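# Drive a rack screw into the housing with hanging screwdriver

## Task

Use the electric screwdriver that hangs in the cell to pick up the screw from its rack and drive it fully down, snug, into the open threaded hole on the top of the cast aluminium housing. Afterwards the screwdriver must again hang freely and come to rest, and neither hand (nor a camera cable) may still be touching the housing.

## Robot and tools

Robot: two arms, left_arm and right_arm, each ending in a parallel gripper. The fingers point along the gripper's +z axis and open and close along its y axis. end_effector_position is the point between the finger pads, roughly 1 cm back from the fingertips. Cameras: cam_head_left, cam_head_right, cam_high, cam_low, cam_left_wrist, cam_right_wrist, each 672x504 pixels.

Frames: the scene frame has its origin on the table top, halfway between the nominal arm bases; +z up, +x out over the table, left_arm on the +y side (image left/right does not follow these names). Calibrated bases in the scene frame: left_arm at (-0.033, +0.323, +0.011) m, quat_wxyz (+1.000, 0, 0, +0.020); right_arm at (-0.032, -0.338, +0.039) m, quat_wxyz (+1.000, 0, 0, -0.025). Both have +z up. Each arm's hand poses, targets, offsets and wrist camera pose are in that arm's own base frame; fixed cameras and the table are in the scene frame. Reported positions and orientations may be off by a few centimetres, more at long reach.

The 14-number row (used by execute_actions and move): values in [-1, 1], always all 14 even if one arm is idle. Order: left dx, dy, dz, rx, ry, rz, opening, then the same seven for right. dx..rz are an offset, not a pose, measured from that arm's Hand target as it stood when the action or move began, along its own base axes; the gripper rotates about the Hand target position. 1.0 equals 0.6 m for dx/dy/dz and 180 degrees for rotation; rx, ry, rz form one rotation vector. A translation longer than 1.0 is shortened along its direction. Opening is absolute: +1 fully open (0.094 m), -1 closed. A 0 opening is a real command (half open), so resend the current opening to leave a gripper unchanged. All-zero pose numbers re-command the current Hand target.

execute_actions(actions, cameras): actions is a list of actions; each action is a table of up to 15 rows, one row per 1/30 s control step; if fewer than 15 rows, the last row is held for the remaining steps. Every row in an action counts from the start pose of that action, not from the previous row; a later action starts from the new Hand target, so repeating an offset moves further. An empty list returns state plus images and the scene number. cameras: list of names, ["all"], or []; unknown names invalidate the call; default is all images for an empty list, none otherwise.

move(target, speed, blend, opening_speed, blocking, cameras): target is one 14-number row or a list of up to 15 rows; every row is an offset from the same starting Hand targets. Grippers travel straight paths, turning the short way. speed is path top speed in m/s, 0.002 to 2.9, default 0.25 (rotation up to twice that in rad/s); one value or one per target. blend (m) rounds corners between listed targets. opening_speed (per second on the -1..+1 scale, at least 0.2) ramps the fingers; use a low value for fragile parts. blocking=false returns after about 0.5 s while the move continues. Moves last at least 0.5 s and are cut after 10 s. Paths do not avoid obstacles or the other arm; grippers lag and can overshoot, especially when fast or with the arm nearly straight. Route around an arm's own base rather than close past it. The result adds a move: line: done, off_target, moving, held or fault, plus limits such as paced (pose clipped) or held (steps withheld by a check, e.g. the clearance check between arms). done means resting within 10 mm and 2 degrees; neither done nor off_target says whether anything is touched.

wait(seconds 0 to 10): lets time pass holding commands; a running move keeps going. stop: brakes a running move. zoom_image(camera, region [x0, y0, x1, y1], at most 504x504 px, origin top-left) enlarges part of that camera's most recent image. read_manual(section "licences") only returns licence text. finished_scene(scene: integer 1 or 2) ends the current scene irreversibly; the goal must hold without the robot.

Control behaviour: commanded orientation is clipped to within 40 degrees of the measured one each step. Hand target is the last commanded pose after clipping; the gripper often rests short of it (a centimetre or more from friction and weight), and only a new command closes that gap. An arm blocked by an object keeps pressing until commanded back past its gripper. A wrist near the first joint's axis can make a small move swing the whole arm.

Results: end_effector_position (m) and end_effector_quat_wxyz per arm, Hand target, Tool commands, grip_measured (same scale as opening; reads up to ~2.7 mm wide when empty, narrower than a hard part under full squeeze), grip_effort_nm (motor effort, negative closing, not pad force), Joint positions (last is finger opening in m), joint torques (include arm weight; joints 1-3 wrap at ±28 N m), Joint velocities (may read within noise), and, for execute_actions, end_effector_position at some steps. Pads squeeze about 50-64 N; to release, command an opening well above grip_measured.

Avoid: dropping the screw or screwdriver, releasing anything still moving, fast impacts, hard pushes, arms pressing on each other or one gripper closing on the other's fingers, and anything leaving the table. Objects may get brief random nudges. Holding loads, stretching out or pushing at unreachable poses heats motors: a MOTOR HOT line appears at 75 °C, at 90 °C the arm folds and idles, at 100 °C it goes limp.

Each tool is called after "Call:" by a JSON object that holds its "name" and its "arguments", one argument or row to a line.

## Session

Call:
{"name": "execute_actions", "arguments": {
  "actions": []
}}

Scene clock: 0.00 s.
left_arm: end_effector_position=(+0.4288, +0.0177, +0.0876) grip_measured=+1.000 grip_effort_nm=n/a end_effector_quat_wxyz=(+0.587, -0.031, +0.807, +0.061) | right_arm: end_effector_position=(+0.4102, -0.0255, +0.1091) grip_measured=+1.000 grip_effort_nm=n/a end_effector_quat_wxyz=(+0.617, +0.083, +0.771, -0.131)
Joint positions: left_arm=[-0.028 1.735 0.469 0.954 -0.162 0.014 0.094] | right_arm=[0.113 1.696 0.402 1.069 0.42 -0.008 0.094]
Joint velocities: within noise
Joint torques (N m): no reading
Heat: left arm: 28 °C; right arm: 28 °C.
Hand target: left_arm +0.4313, +0.0178, +0.0940; +0.594, -0.032, +0.801, +0.061 | right_arm +0.4130, -0.0254, +0.1188; +0.628, +0.087, +0.762, -0.129
Tool commands: left_gripper/opening=+1.0 right_gripper/opening=+1.0

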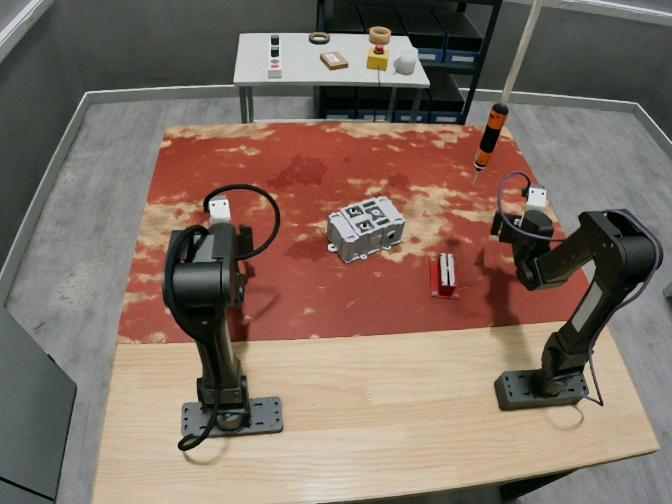

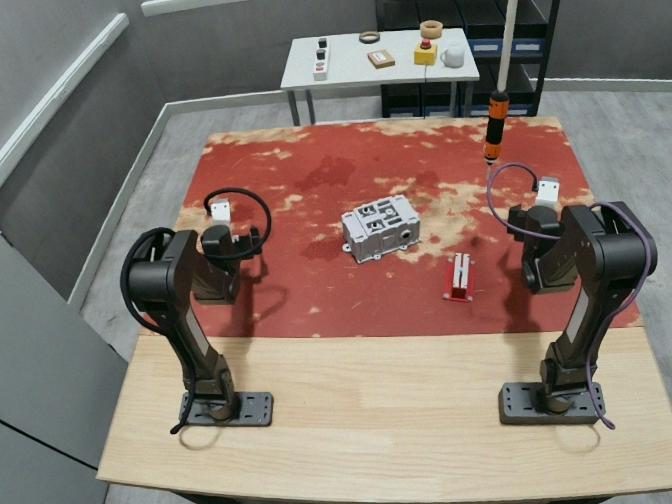

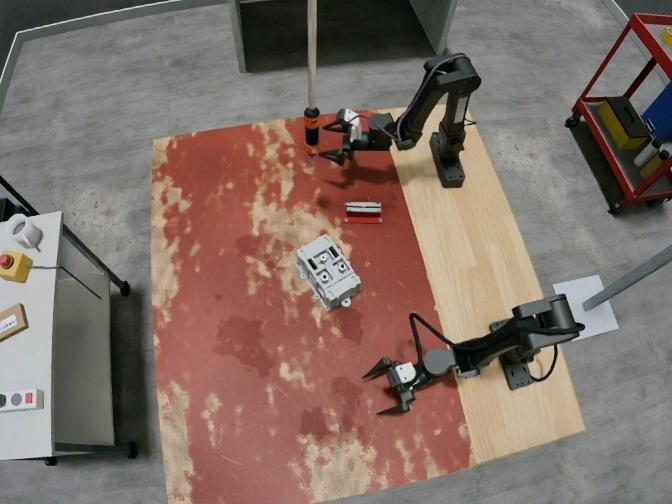

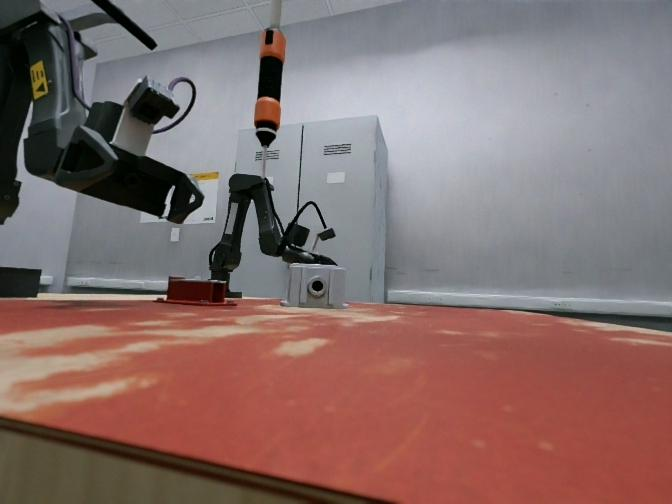

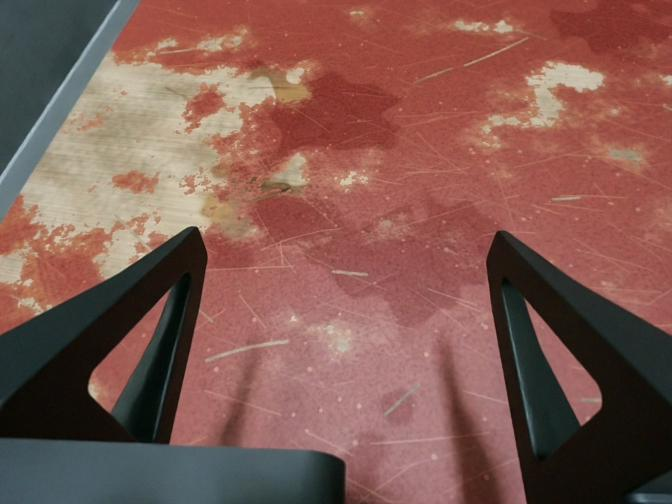

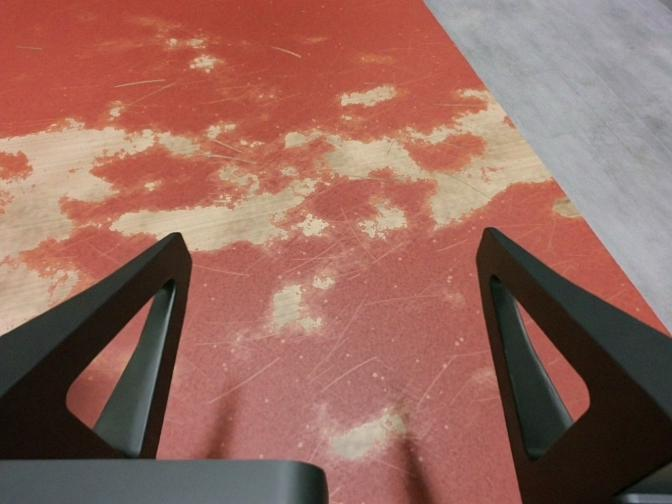

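Call:
{"name": "zoom_image", "arguments": {
  "camera": "cam_head_left",
  "region": [310, 180, 470, 300]
}}

Call:
{"name": "zoom_image", "arguments": {
  "camera": "cam_head_right",
  "region": [330, 180, 490, 310]
}}

Call:
{"name": "zoom_image", "arguments": {
  "camera": "cam_high",
  "region": [280, 190, 400, 310]
}}

Call:
{"name": "zoom_image", "arguments": {
  "camera": "cam_low",
  "region": [150, 240, 370, 320]
}}

Call:
{"name": "zoom_image", "arguments": {
  "camera": "cam_head_right",
  "region": [440, 0, 560, 200]
}}

Call:
{"name": "zoom_image", "arguments": {
  "camera": "cam_low",
  "region": [200, 0, 340, 200]
}}

Scaled by 3.150 from the camera's 672x504 image, which has a finer 960x720 frame.

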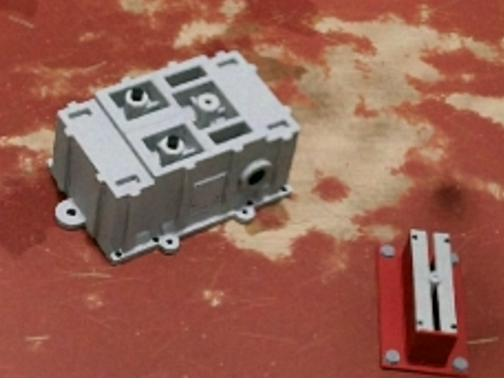

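Scaled by 3.150 from the camera's 672x504 image, which has a finer 960x720 frame.

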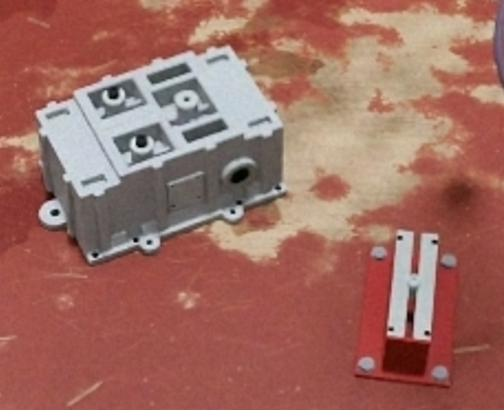

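Scaled by 4.200 from the camera's 672x504 image, which has a finer 960x720 frame.

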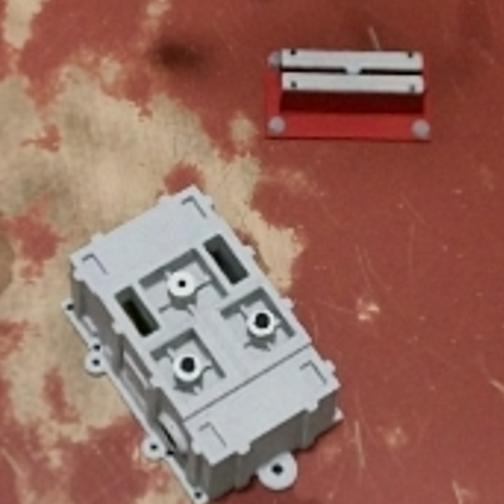

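Scaled by 2.291 from the camera's 672x504 image, which has a finer 960x720 frame.

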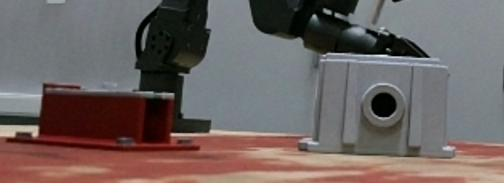

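Scaled by 2.520 from the camera's 672x504 image, which has a finer 960x720 frame.

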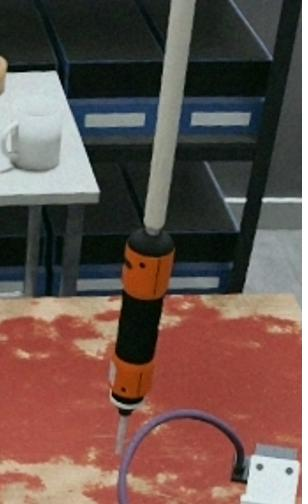

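Scaled by 2.520 from the camera's 672x504 image, which has a finer 960x720 frame.

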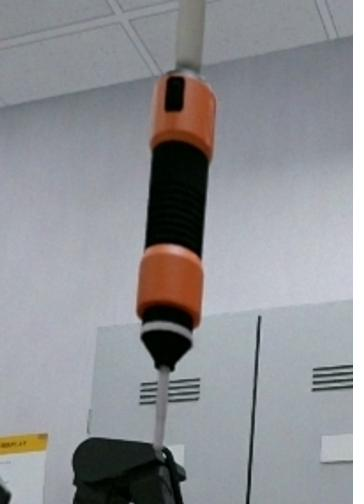

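Call:
{"name": "move", "arguments": {
  "target": [-0.0135, -0.463, 0.242, -0.028, 0.151, -0.0345, 1, 0, 0, 0, 0, 0, 0, 1],
  "cameras": ["all"]
}}

Scene clock: 111.40 s.
left_arm: end_effector_position=(+0.4169, -0.2591, +0.2334) grip_measured=+1.000 grip_effort_nm=-0.017 end_effector_quat_wxyz=(+0.384, +0.010, +0.923, +0.001) | right_arm: end_effector_position=(+0.4102, -0.0255, +0.1091) grip_measured=+1.000 grip_effort_nm=0.022 end_effector_quat_wxyz=(+0.617, +0.083, +0.771, -0.131)
Joint positions: left_arm=[-0.729 1.87 1.807 -0.86 -0.487 -0.541 0.094] | right_arm=[0.113 1.696 0.402 1.069 0.42 -0.008 0.094]
Joint torques (N m): left_arm=[0.5 -7.99 11.37 1.29 -0.34 -0.06] | right_arm=[-0.1 -7.31 5.07 1.73 0.1 0.03]
Heat: left arm: 32 °C; right arm: 36 °C.
Hand target: left_arm +0.4233, -0.2600, +0.2394; +0.390, +0.000, +0.921, +0.000 | right_arm +0.4130, -0.0254, +0.1188; +0.628, +0.087, +0.762, -0.129
Off the commanded pose: left_arm 0.009 m, 1 deg | right_arm 0.010 m, 2 deg.
move: done

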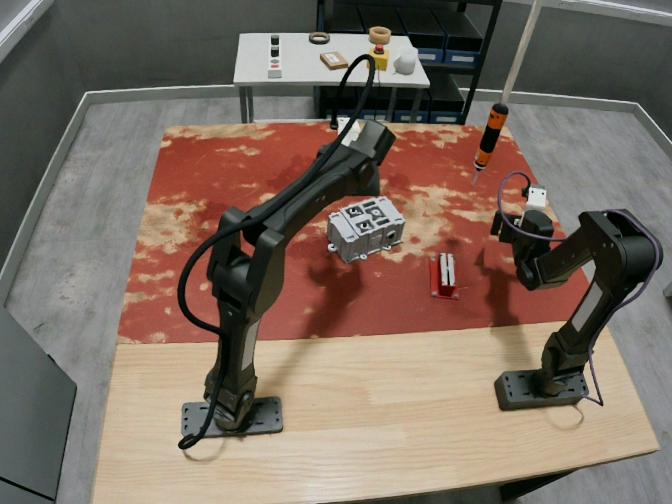

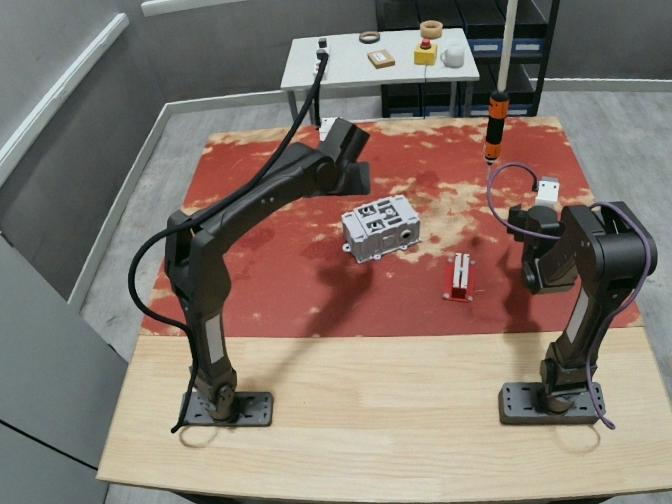

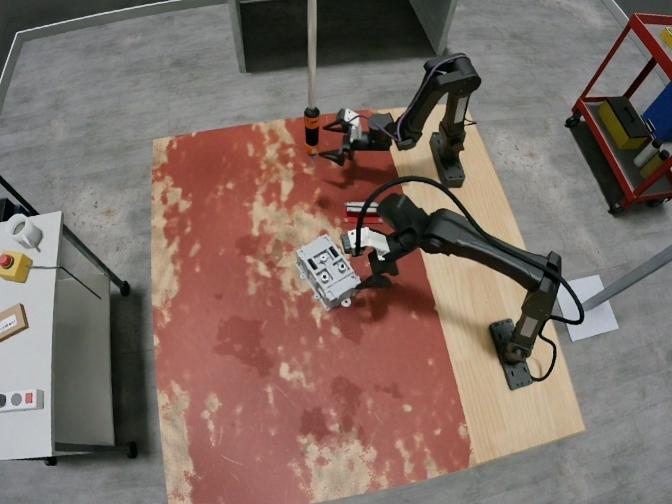

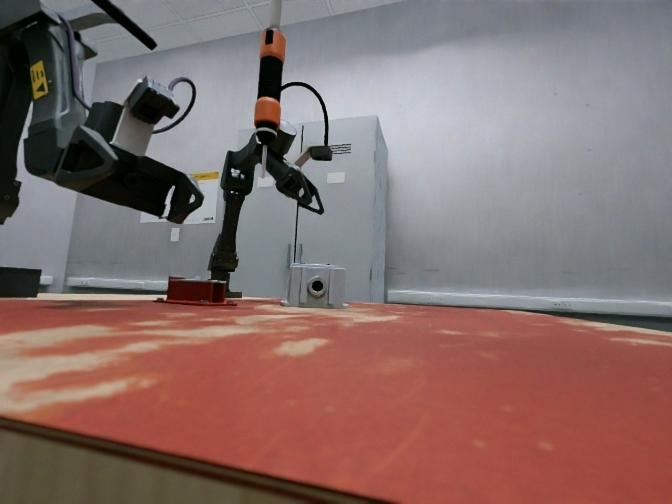

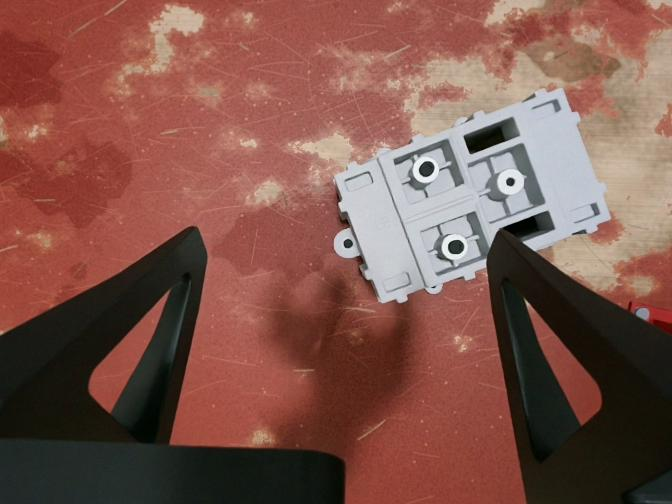

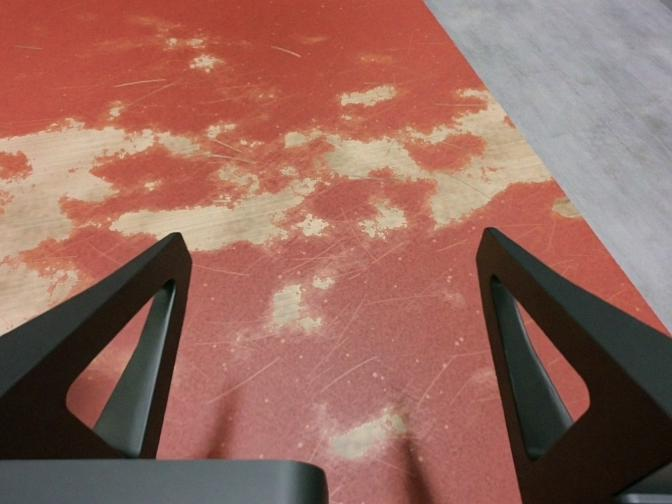

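Call:
{"name": "zoom_image", "arguments": {
  "camera": "cam_left_wrist",
  "region": [390, 130, 560, 290]
}}

Scaled by 2.965 from the camera's 672x504 image, which has a finer 960x720 frame.

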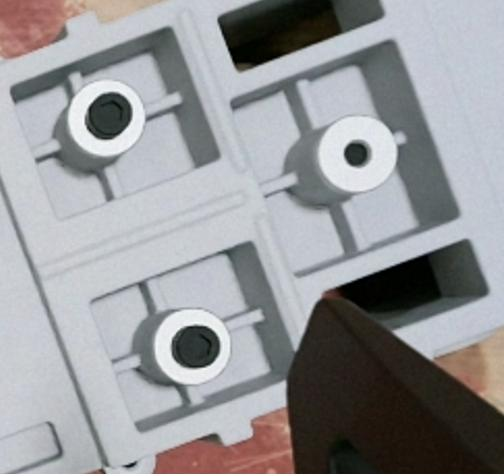

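Call:
{"name": "move", "arguments": {
  "target": [-0.08, -0.2, 0.0, 0, 0, 0, 1, -0.188, 0.009, 0.07, -0.007, -0.226, 0.101, 1],
  "cameras": ["cam_head_right", "cam_left_wrist", "cam_right_wrist"]
}}

Scene clock: 168.10 s.
left_arm: end_effector_position=(+0.3702, -0.3796, +0.2384) grip_measured=+1.000 grip_effort_nm=-0.027 end_effector_quat_wxyz=(+0.381, +0.009, +0.924, -0.008) | right_arm: end_effector_position=(+0.3023, -0.0216, +0.1608) grip_measured=+1.000 grip_effort_nm=0.017 end_effector_quat_wxyz=(+0.696, -0.002, +0.718, +0.010)
Joint positions: left_arm=[-0.996 2.229 2.391 -1.217 -0.618 -0.808 0.094] | right_arm=[-0.204 0.937 -0.005 0.912 -0.221 0.004 0.094]
Joint torques (N m): left_arm=[0.02 -9.78 10.41 1.05 -0.66 -0.07] | right_arm=[-0.61 -0.62 5.05 1.85 -0.09 -0.09]
Heat: left arm: 36 °C; right arm: 38 °C.
Hand target: left_arm +0.3753, -0.3800, +0.2392; +0.390, +0.000, +0.921, +0.000 | right_arm +0.3002, -0.0201, +0.1607; +0.866, +0.001, +0.500, +0.000
Off the commanded pose: left_arm 0.005 m, 2 deg | right_arm 0.003 m, 32 deg.
joint sent to its limit (right arm) — joint 3 (elbow), lower limit, where the elbow is as bent as it goes. The joint targets are off in orientation, not in position.
move: off_target (right_arm)
Images, in order (width x height): cam_head_right 672x504, cam_left_wrist 672x504, cam_right_wrist 672x504.

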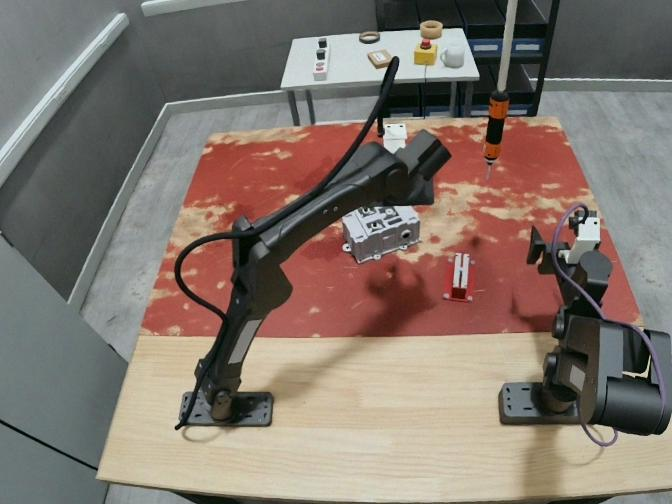

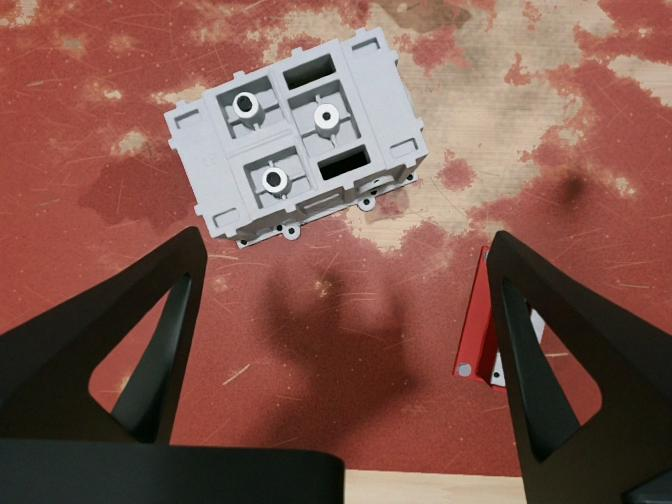

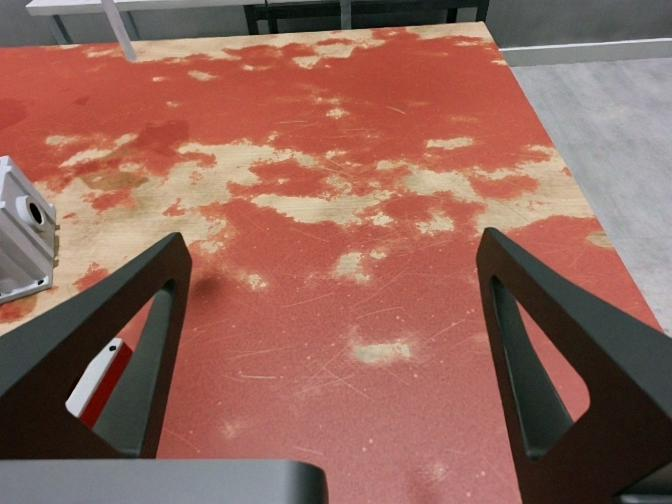

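Call:
{"name": "move", "arguments": {
  "target": [0, 0, 0.0, 0, 0, 0, 1, 0.133, 0.117, 0.066, -0.0187, 0.0819, 0.1385, 1],
  "cameras": ["cam_head_right", "cam_high", "cam_right_wrist"]
}}

Scene clock: 233.90 s.
left_arm: end_effector_position=(+0.3702, -0.3795, +0.2385) grip_measured=+1.000 grip_effort_nm=-0.022 end_effector_quat_wxyz=(+0.381, +0.009, +0.924, -0.008) | right_arm: end_effector_position=(+0.3780, +0.0460, +0.1728) grip_measured=+1.000 grip_effort_nm=0.022 end_effector_quat_wxyz=(+0.716, -0.117, +0.668, +0.167)
Joint positions: left_arm=[-0.996 2.229 2.391 -1.217 -0.618 -0.808 0.094] | right_arm=[-0.114 1.653 0.267 1.478 -0.515 0.101 0.094]
Joint torques (N m): left_arm=[0.02 -9.74 10.41 1.05 -0.67 -0.08] | right_arm=[0.47 -4.64 5.96 2.56 -0.18 0.09]
Heat: left arm: 39 °C; right arm: 41 °C.
Hand target: left_arm +0.3753, -0.3800, +0.2393; +0.390, +0.000, +0.921, +0.000 | right_arm +0.3800, +0.0501, +0.2006; +0.775, -0.132, +0.594, +0.171
Off the commanded pose: left_arm 0.005 m, 2 deg | right_arm 0.028 m, 11 deg.
joint sent to its limit (right arm) — joint 4 (wrist pitch), upper limit. The joint targets are off in orientation, not in position.
move: off_target (right_arm)
Images, in order (width x height): cam_head_right 672x504, cam_high 672x504, cam_right_wrist 672x504.

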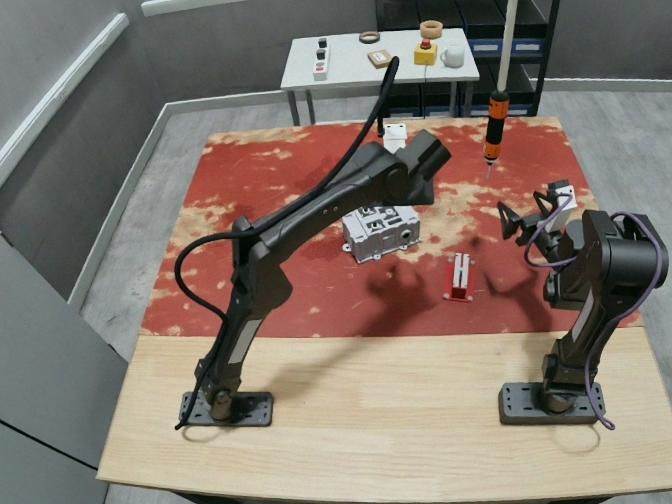

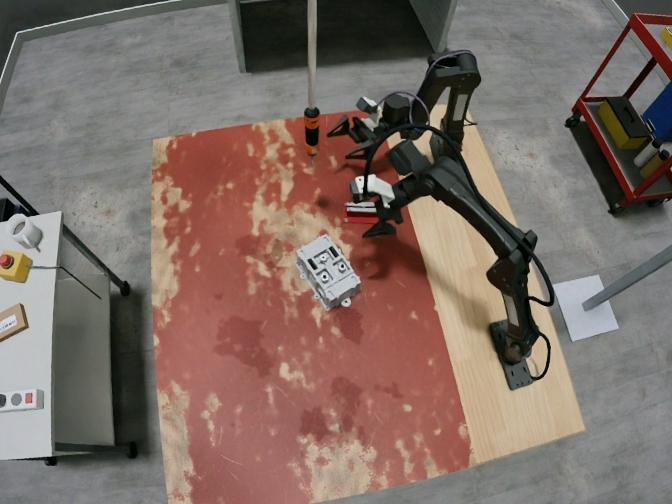

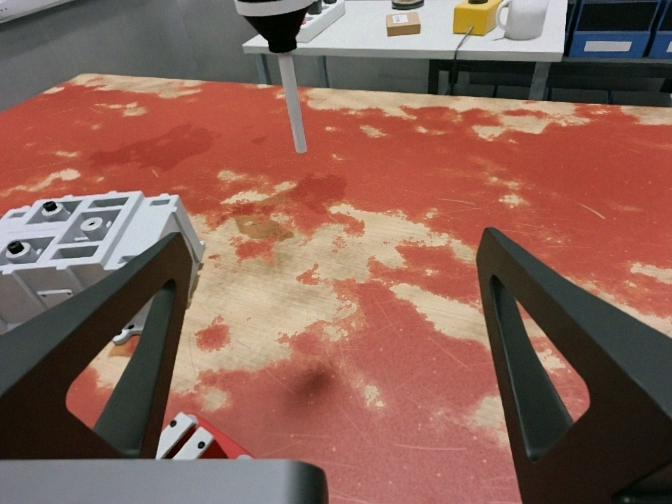

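Call:
{"name": "move", "arguments": {
  "target": [0, 0, 0.0, 0, 0, 0, 1, -0.05, -0.02, 0.16, 0, 0, 0, 1],
  "cameras": ["cam_low", "cam_right_wrist"]
}}

Scene clock: 282.30 s.
left_arm: end_effector_position=(+0.3702, -0.3795, +0.2385) grip_measured=+1.000 grip_effort_nm=-0.022 end_effector_quat_wxyz=(+0.381, +0.009, +0.924, -0.008) | right_arm: end_effector_position=(+0.3511, +0.0376, +0.2772) grip_measured=+1.000 grip_effort_nm=0.022 end_effector_quat_wxyz=(+0.761, -0.121, +0.613, +0.175)
Joint positions: left_arm=[-0.996 2.229 2.391 -1.217 -0.618 -0.808 0.094] | right_arm=[-0.178 1.182 0.337 1.112 -0.583 0.181 0.094]
Joint torques (N m): left_arm=[0.03 -9.74 10.37 1.04 -0.68 -0.09] | right_arm=[-0.53 -4.75 8.68 1.45 -0.09 0.01]
Heat: left arm: 40 °C; right arm: 49 °C.
Hand target: left_arm +0.3753, -0.3800, +0.2393; +0.390, +0.000, +0.921, +0.000 | right_arm +0.3501, +0.0382, +0.2964; +0.774, -0.132, +0.594, +0.172
Off the commanded pose: left_arm 0.005 m, 2 deg | right_arm 0.019 m, 3 deg.
move: off_target (right_arm)
Images, in order (width x height): cam_low 672x504, cam_right_wrist 672x504.

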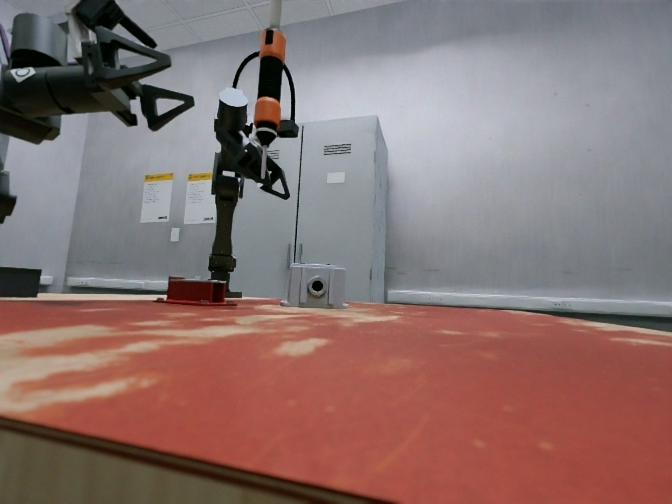

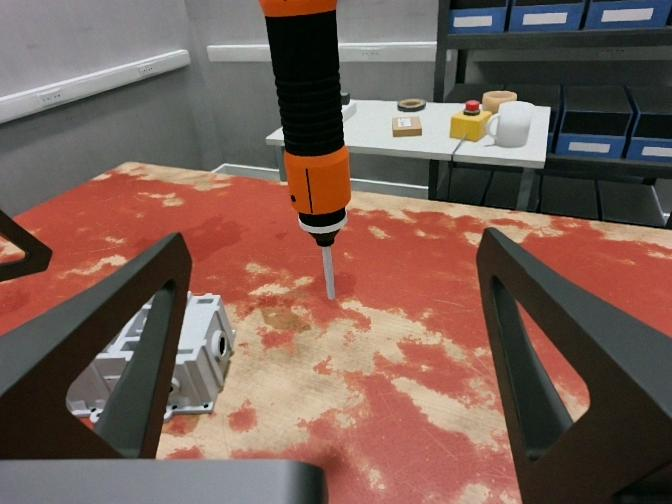

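Call:
{"name": "move", "arguments": {
  "target": [-0.2305, -0.06, -0.149, -0.099, -0.1717, -0.323, 1, 0, 0, 0, 0, 0, 0, 1],
  "cameras": ["cam_head_right", "cam_left_wrist"]
}}

Scene clock: 372.17 s.
left_arm: end_effector_position=(+0.2371, -0.4174, +0.1578) grip_measured=+1.000 grip_effort_nm=-0.022 end_effector_quat_wxyz=(+0.559, +0.378, +0.664, -0.322) | right_arm: end_effector_position=(+0.3511, +0.0377, +0.2770) grip_measured=+1.000 grip_effort_nm=0.022 end_effector_quat_wxyz=(+0.761, -0.121, +0.613, +0.176)
Joint positions: left_arm=[-1.066 1.718 0.681 0.869 -0.026 -0.008 0.094] | right_arm=[-0.178 1.182 0.337 1.111 -0.583 0.181 0.094]
Joint torques (N m): left_arm=[0.65 -5.76 5.63 2.24 0.15 0.07] | right_arm=[-0.68 -4.78 8.55 1.43 -0.06 0.03]
Heat: left arm: 40 °C; right arm: 42 °C.
Hand target: left_arm +0.2369, -0.4160, +0.1498; +0.557, +0.383, +0.663, -0.321 | right_arm +0.3501, +0.0382, +0.2964; +0.774, -0.132, +0.594, +0.172
Off the commanded pose: left_arm 0.008 m, 1 deg | right_arm 0.019 m, 3 deg.
move: off_target (right_arm)
Images, in order (width x height): cam_head_right 672x504, cam_left_wrist 672x504.

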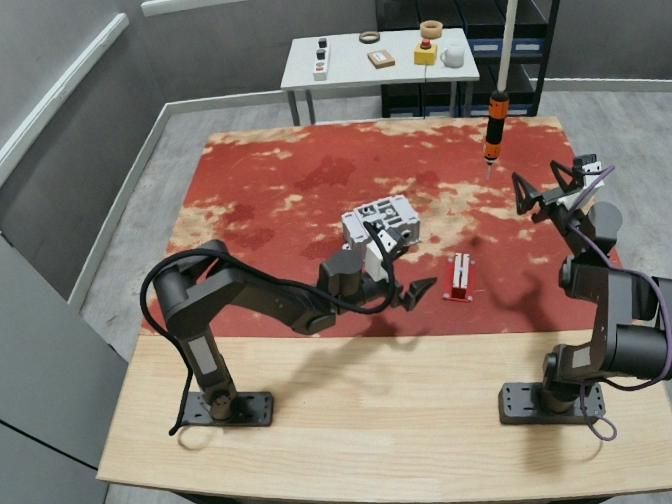

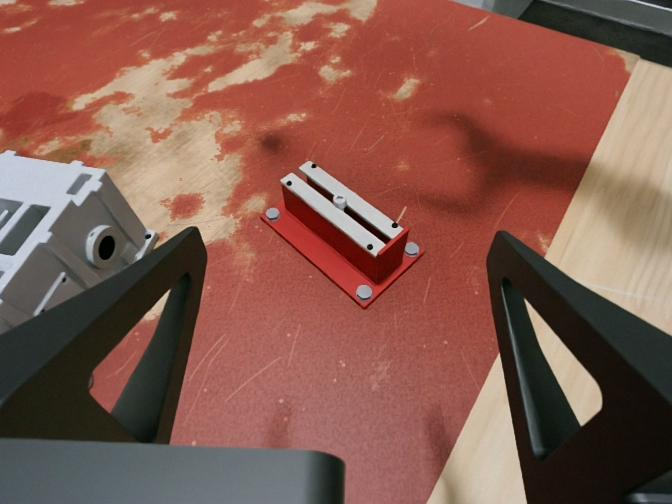

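Call:
{"name": "zoom_image", "arguments": {
  "camera": "cam_left_wrist",
  "region": [250, 140, 440, 310]
}}

Scaled by 2.653 from the camera's 672x504 image, which has a finer 960x720 frame.

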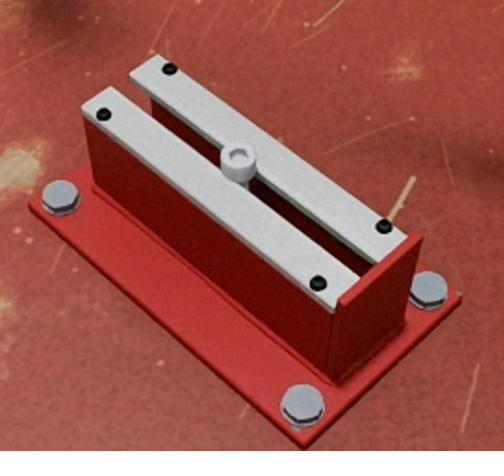

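Call:
{"name": "move", "arguments": {
  "target": [0, 0, 0, 0, 0, 0, 1, 0.0248, 0.0463, 0.0593, -0.0319, 0.0769, -0.0279, 1],
  "cameras": ["cam_head_right", "cam_right_wrist", "cam_low"]
}}

Scene clock: 448.73 s.
left_arm: end_effector_position=(+0.2371, -0.4174, +0.1581) grip_measured=+1.000 grip_effort_nm=-0.027 end_effector_quat_wxyz=(+0.560, +0.378, +0.663, -0.322) | right_arm: end_effector_position=(+0.3662, +0.0656, +0.3041) grip_measured=+1.000 grip_effort_nm=0.017 end_effector_quat_wxyz=(+0.674, -0.118, +0.718, +0.130)
Joint positions: left_arm=[-1.066 1.718 0.681 0.871 -0.025 -0.008 0.094] | right_arm=[0.015 1.002 0.674 0.267 -0.339 0.007 0.094]
Joint torques (N m): left_arm=[0.66 -5.76 5.64 2.25 0.15 0.07] | right_arm=[0.34 -4.21 10.74 1.65 0.11 -0.1]
Heat: left arm: 36 °C; right arm: 42 °C.
Hand target: left_arm +0.2370, -0.4160, +0.1499; +0.557, +0.383, +0.663, -0.321 | right_arm +0.3649, +0.0660, +0.3319; +0.696, -0.123, +0.696, +0.123
Off the commanded pose: left_arm 0.008 m, 1 deg | right_arm 0.028 m, 4 deg.
move: off_target (right_arm)
Images, in order (width x height): cam_head_right 672x504, cam_low 672x504, cam_right_wrist 672x504.

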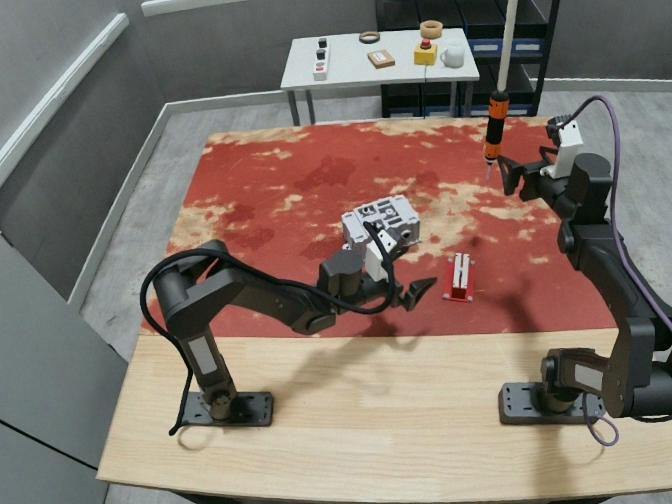

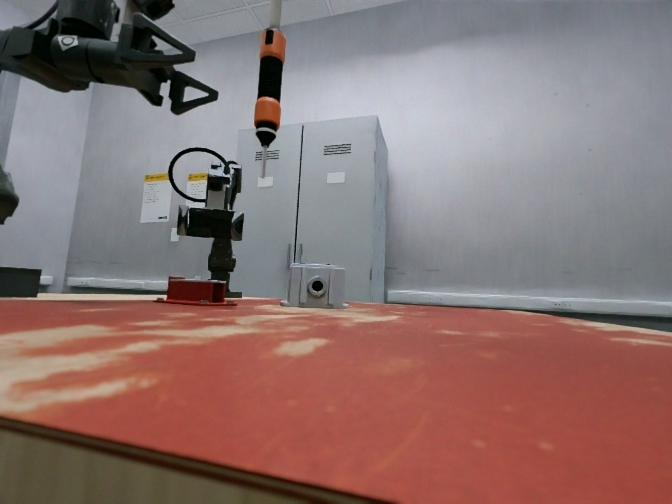

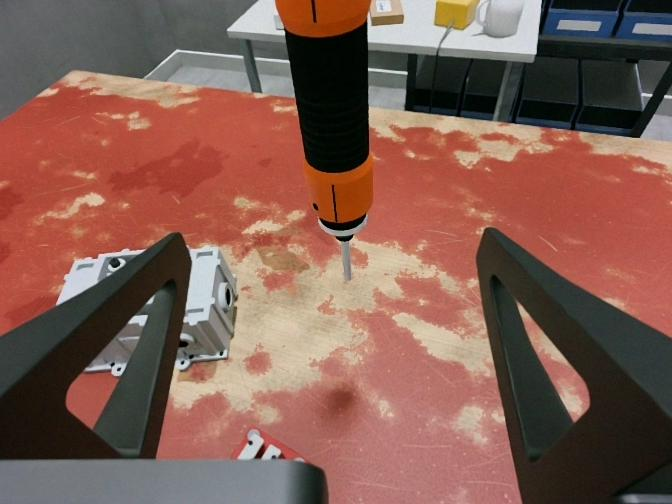

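Call:
{"name": "move", "arguments": {
  "target": [0, 0, 0, 0, 0, 0, 1, 0.08, 0.03, 0.02, 0, 0, 0, 1],
  "speed": 0.12,
  "cameras": ["cam_right_wrist"]
}}

Scene clock: 483.50 s.
left_arm: end_effector_position=(+0.2371, -0.4174, +0.1582) grip_measured=+1.000 grip_effort_nm=-0.027 end_effector_quat_wxyz=(+0.560, +0.378, +0.663, -0.322) | right_arm: end_effector_position=(+0.4081, +0.0831, +0.3157) grip_measured=+1.000 grip_effort_nm=0.017 end_effector_quat_wxyz=(+0.670, -0.120, +0.722, +0.129)
Joint positions: left_arm=[-1.066 1.718 0.681 0.871 -0.025 -0.008 0.094] | right_arm=[0.084 1.189 0.829 0.287 -0.27 0.006 0.094]
Joint torques (N m): left_arm=[0.7 -5.75 5.64 2.25 0.15 0.08] | right_arm=[0.46 -3.93 10.69 1.99 0.08 -0.04]
Heat: left arm: 36 °C; right arm: 43 °C.
Hand target: left_arm +0.2370, -0.4160, +0.1499; +0.557, +0.383, +0.663, -0.321 | right_arm +0.4129, +0.0840, +0.3440; +0.696, -0.123, +0.696, +0.123
Off the commanded pose: left_arm 0.008 m, 1 deg | right_arm 0.029 m, 4 deg.
move: off_target (right_arm)
Images, in order (width x height): cam_right_wrist 672x504.

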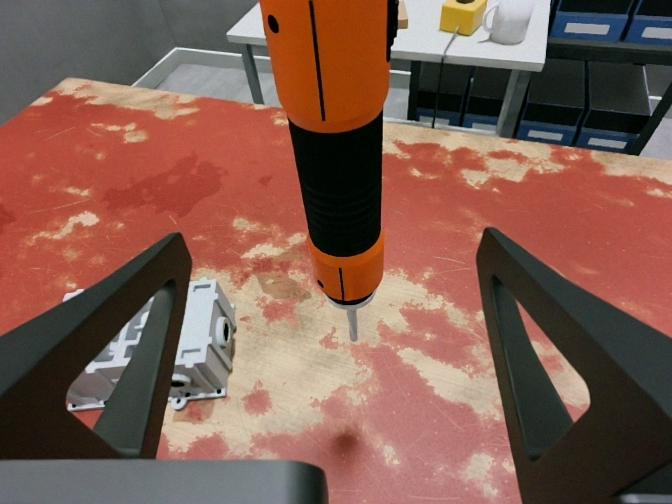

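Call:
{"name": "zoom_image", "arguments": {
  "camera": "cam_right_wrist",
  "region": [240, 0, 420, 130]
}}

Call:
{"name": "zoom_image", "arguments": {
  "camera": "cam_low",
  "region": [230, 0, 320, 180]
}}

Scaled by 2.800 from the camera's 672x504 image, which has a finer 960x720 frame.

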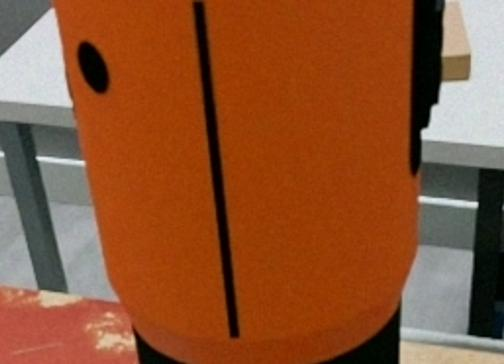

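This scene's latest camera images include none from cam_low. They are from: cam_right_wrist. cam_low's image comes with the result of a call that names it in "cameras".

Call:
{"name": "move", "arguments": {
  "target": [0, 0, 0, 0, 0, 0, 1, 0.081, 0.03, 0.0, 0, 0, 0, 1],
  "speed": 0.1,
  "cameras": ["cam_right_wrist", "cam_low", "cam_head_right"]
}}

Scene clock: 507.40 s.
left_arm: end_effector_position=(+0.2371, -0.4174, +0.1582) grip_measured=+1.000 grip_effort_nm=-0.012 end_effector_quat_wxyz=(+0.560, +0.378, +0.663, -0.322) | right_arm: end_effector_position=(+0.4558, +0.1004, +0.3168) grip_measured=+1.000 grip_effort_nm=0.022 end_effector_quat_wxyz=(+0.670, -0.121, +0.721, +0.127)
Joint positions: left_arm=[-1.066 1.718 0.681 0.871 -0.025 -0.008 0.094] | right_arm=[0.13 1.392 0.976 0.345 -0.224 0.006 0.094]
Joint torques (N m): left_arm=[0.64 -5.75 5.65 2.25 0.15 0.09] | right_arm=[0.4 -5.65 10.65 2 0.12 -0.05]
Heat: left arm: 36 °C; right arm: 45 °C.
Hand target: left_arm +0.2370, -0.4160, +0.1499; +0.557, +0.383, +0.663, -0.321 | right_arm +0.4615, +0.1019, +0.3442; +0.697, -0.123, +0.696, +0.122
Off the commanded pose: left_arm 0.008 m, 1 deg | right_arm 0.028 m, 4 deg.
move: off_target (right_arm)
Images, in order (width x height): cam_head_right 672x504, cam_low 672x504, cam_right_wrist 672x504.

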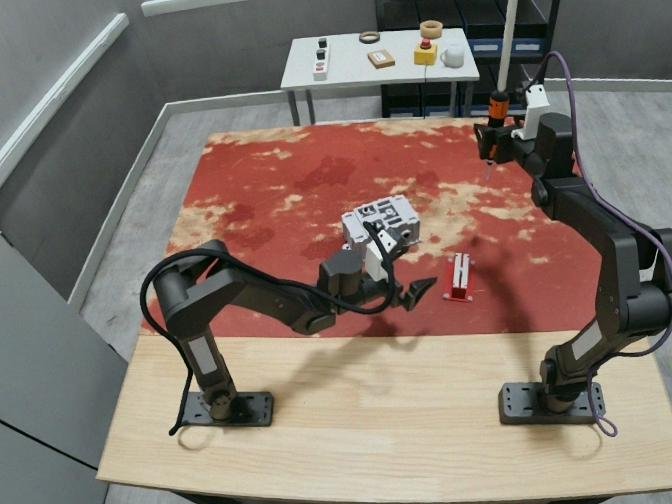

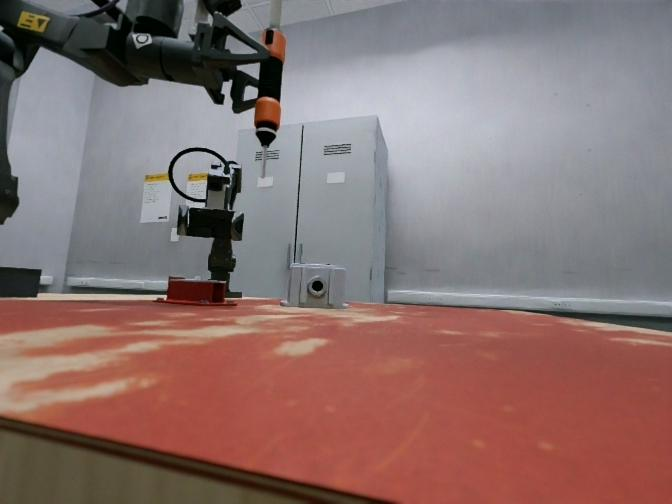

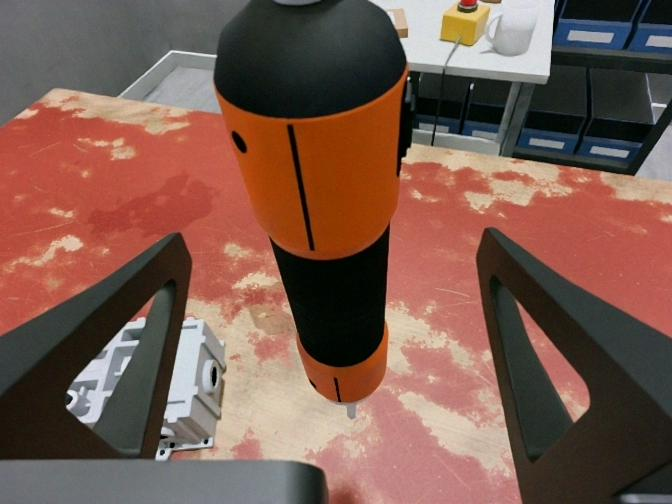

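Call:
{"name": "move", "arguments": {
  "target": [
    [0, 0, 0, 0, 0, 0, 1, 0.0, 0.0, -0.025, 0, 0, 0, 1],
    [0, 0, 0, 0, 0, 0, 1, 0.0, 0.0, -0.025, 0, 0, 0, -0.45]
  ],
  "speed": 0.1,
  "opening_speed": 0.5,
  "cameras": ["cam_right_wrist", "cam_low", "cam_head_right", "cam_head_left", "cam_left_wrist"]
}}

Scene clock: 546.73 s.
left_arm: end_effector_position=(+0.2372, -0.4174, +0.1583) grip_measured=+1.000 grip_effort_nm=-0.027 end_effector_quat_wxyz=(+0.560, +0.378, +0.663, -0.322) | right_arm: end_effector_position=(+0.4599, +0.1007, +0.3244) grip_measured=-0.263 grip_effort_nm=-1.009 end_effector_quat_wxyz=(+0.686, -0.122, +0.706, +0.126)
Joint positions: left_arm=[-1.066 1.718 0.681 0.871 -0.025 -0.008 0.094] | right_arm=[0.13 1.409 0.976 0.406 -0.222 0.004 0.035]
Joint torques (N m): left_arm=[0.68 -5.75 5.65 2.24 0.17 0.07] | right_arm=[0.44 -5.76 6.84 1.99 0.14 -0.05]
Heat: left arm: 35 °C; right arm: 47 °C.
Hand target: left_arm +0.2370, -0.4160, +0.1499; +0.557, +0.383, +0.663, -0.321 | right_arm +0.4615, +0.1019, +0.3291; +0.697, -0.123, +0.696, +0.122
Off the commanded pose: left_arm 0.009 m, 1 deg | right_arm 0.005 m, 2 deg.
move: done
Images, in order (width x height): cam_head_left 672x504, cam_head_right 672x504, cam_low 672x504, cam_left_wrist 672x504, cam_right_wrist 672x504.

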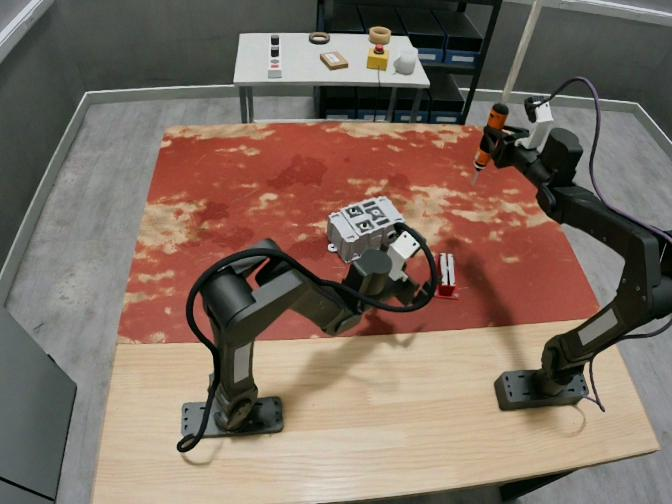

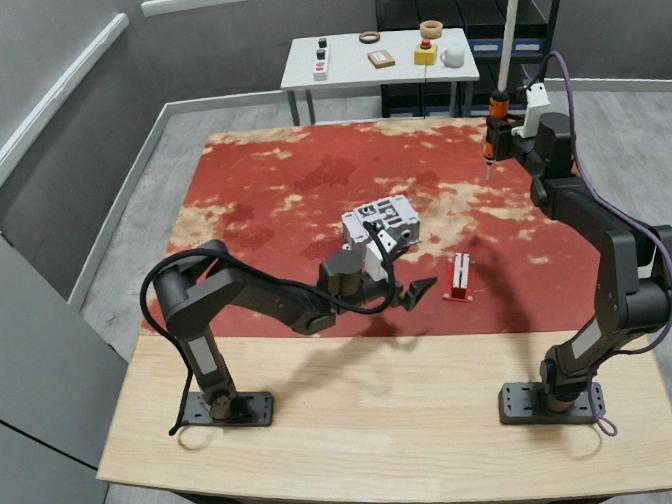

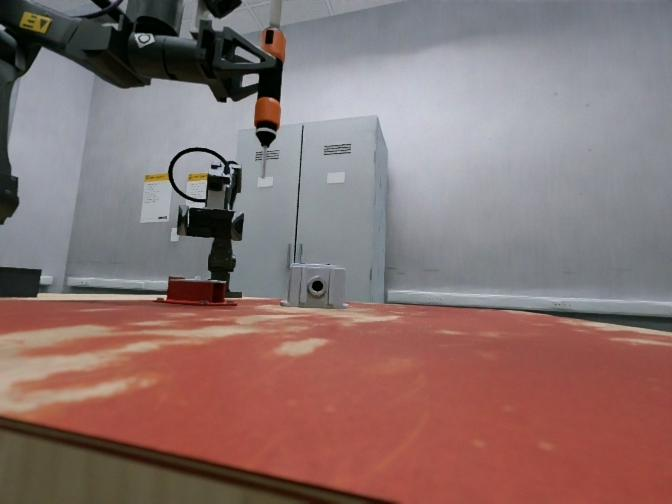

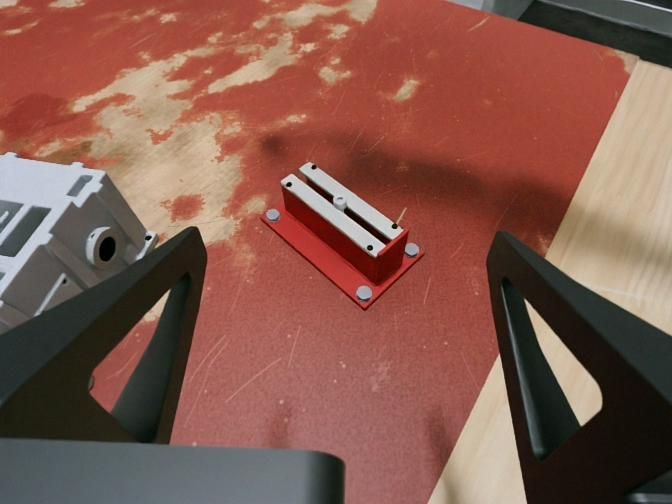

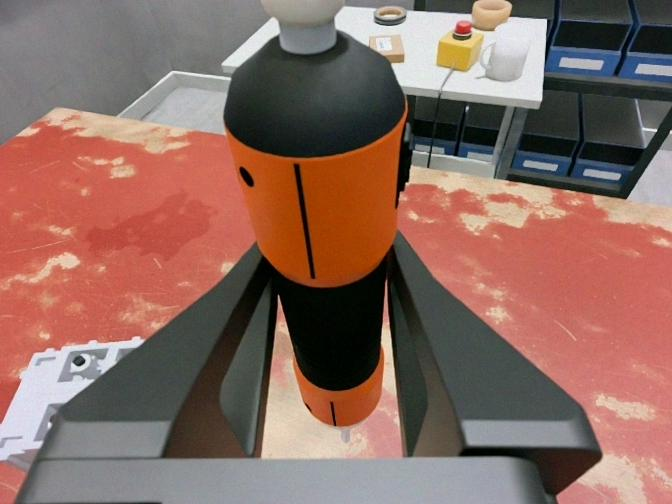

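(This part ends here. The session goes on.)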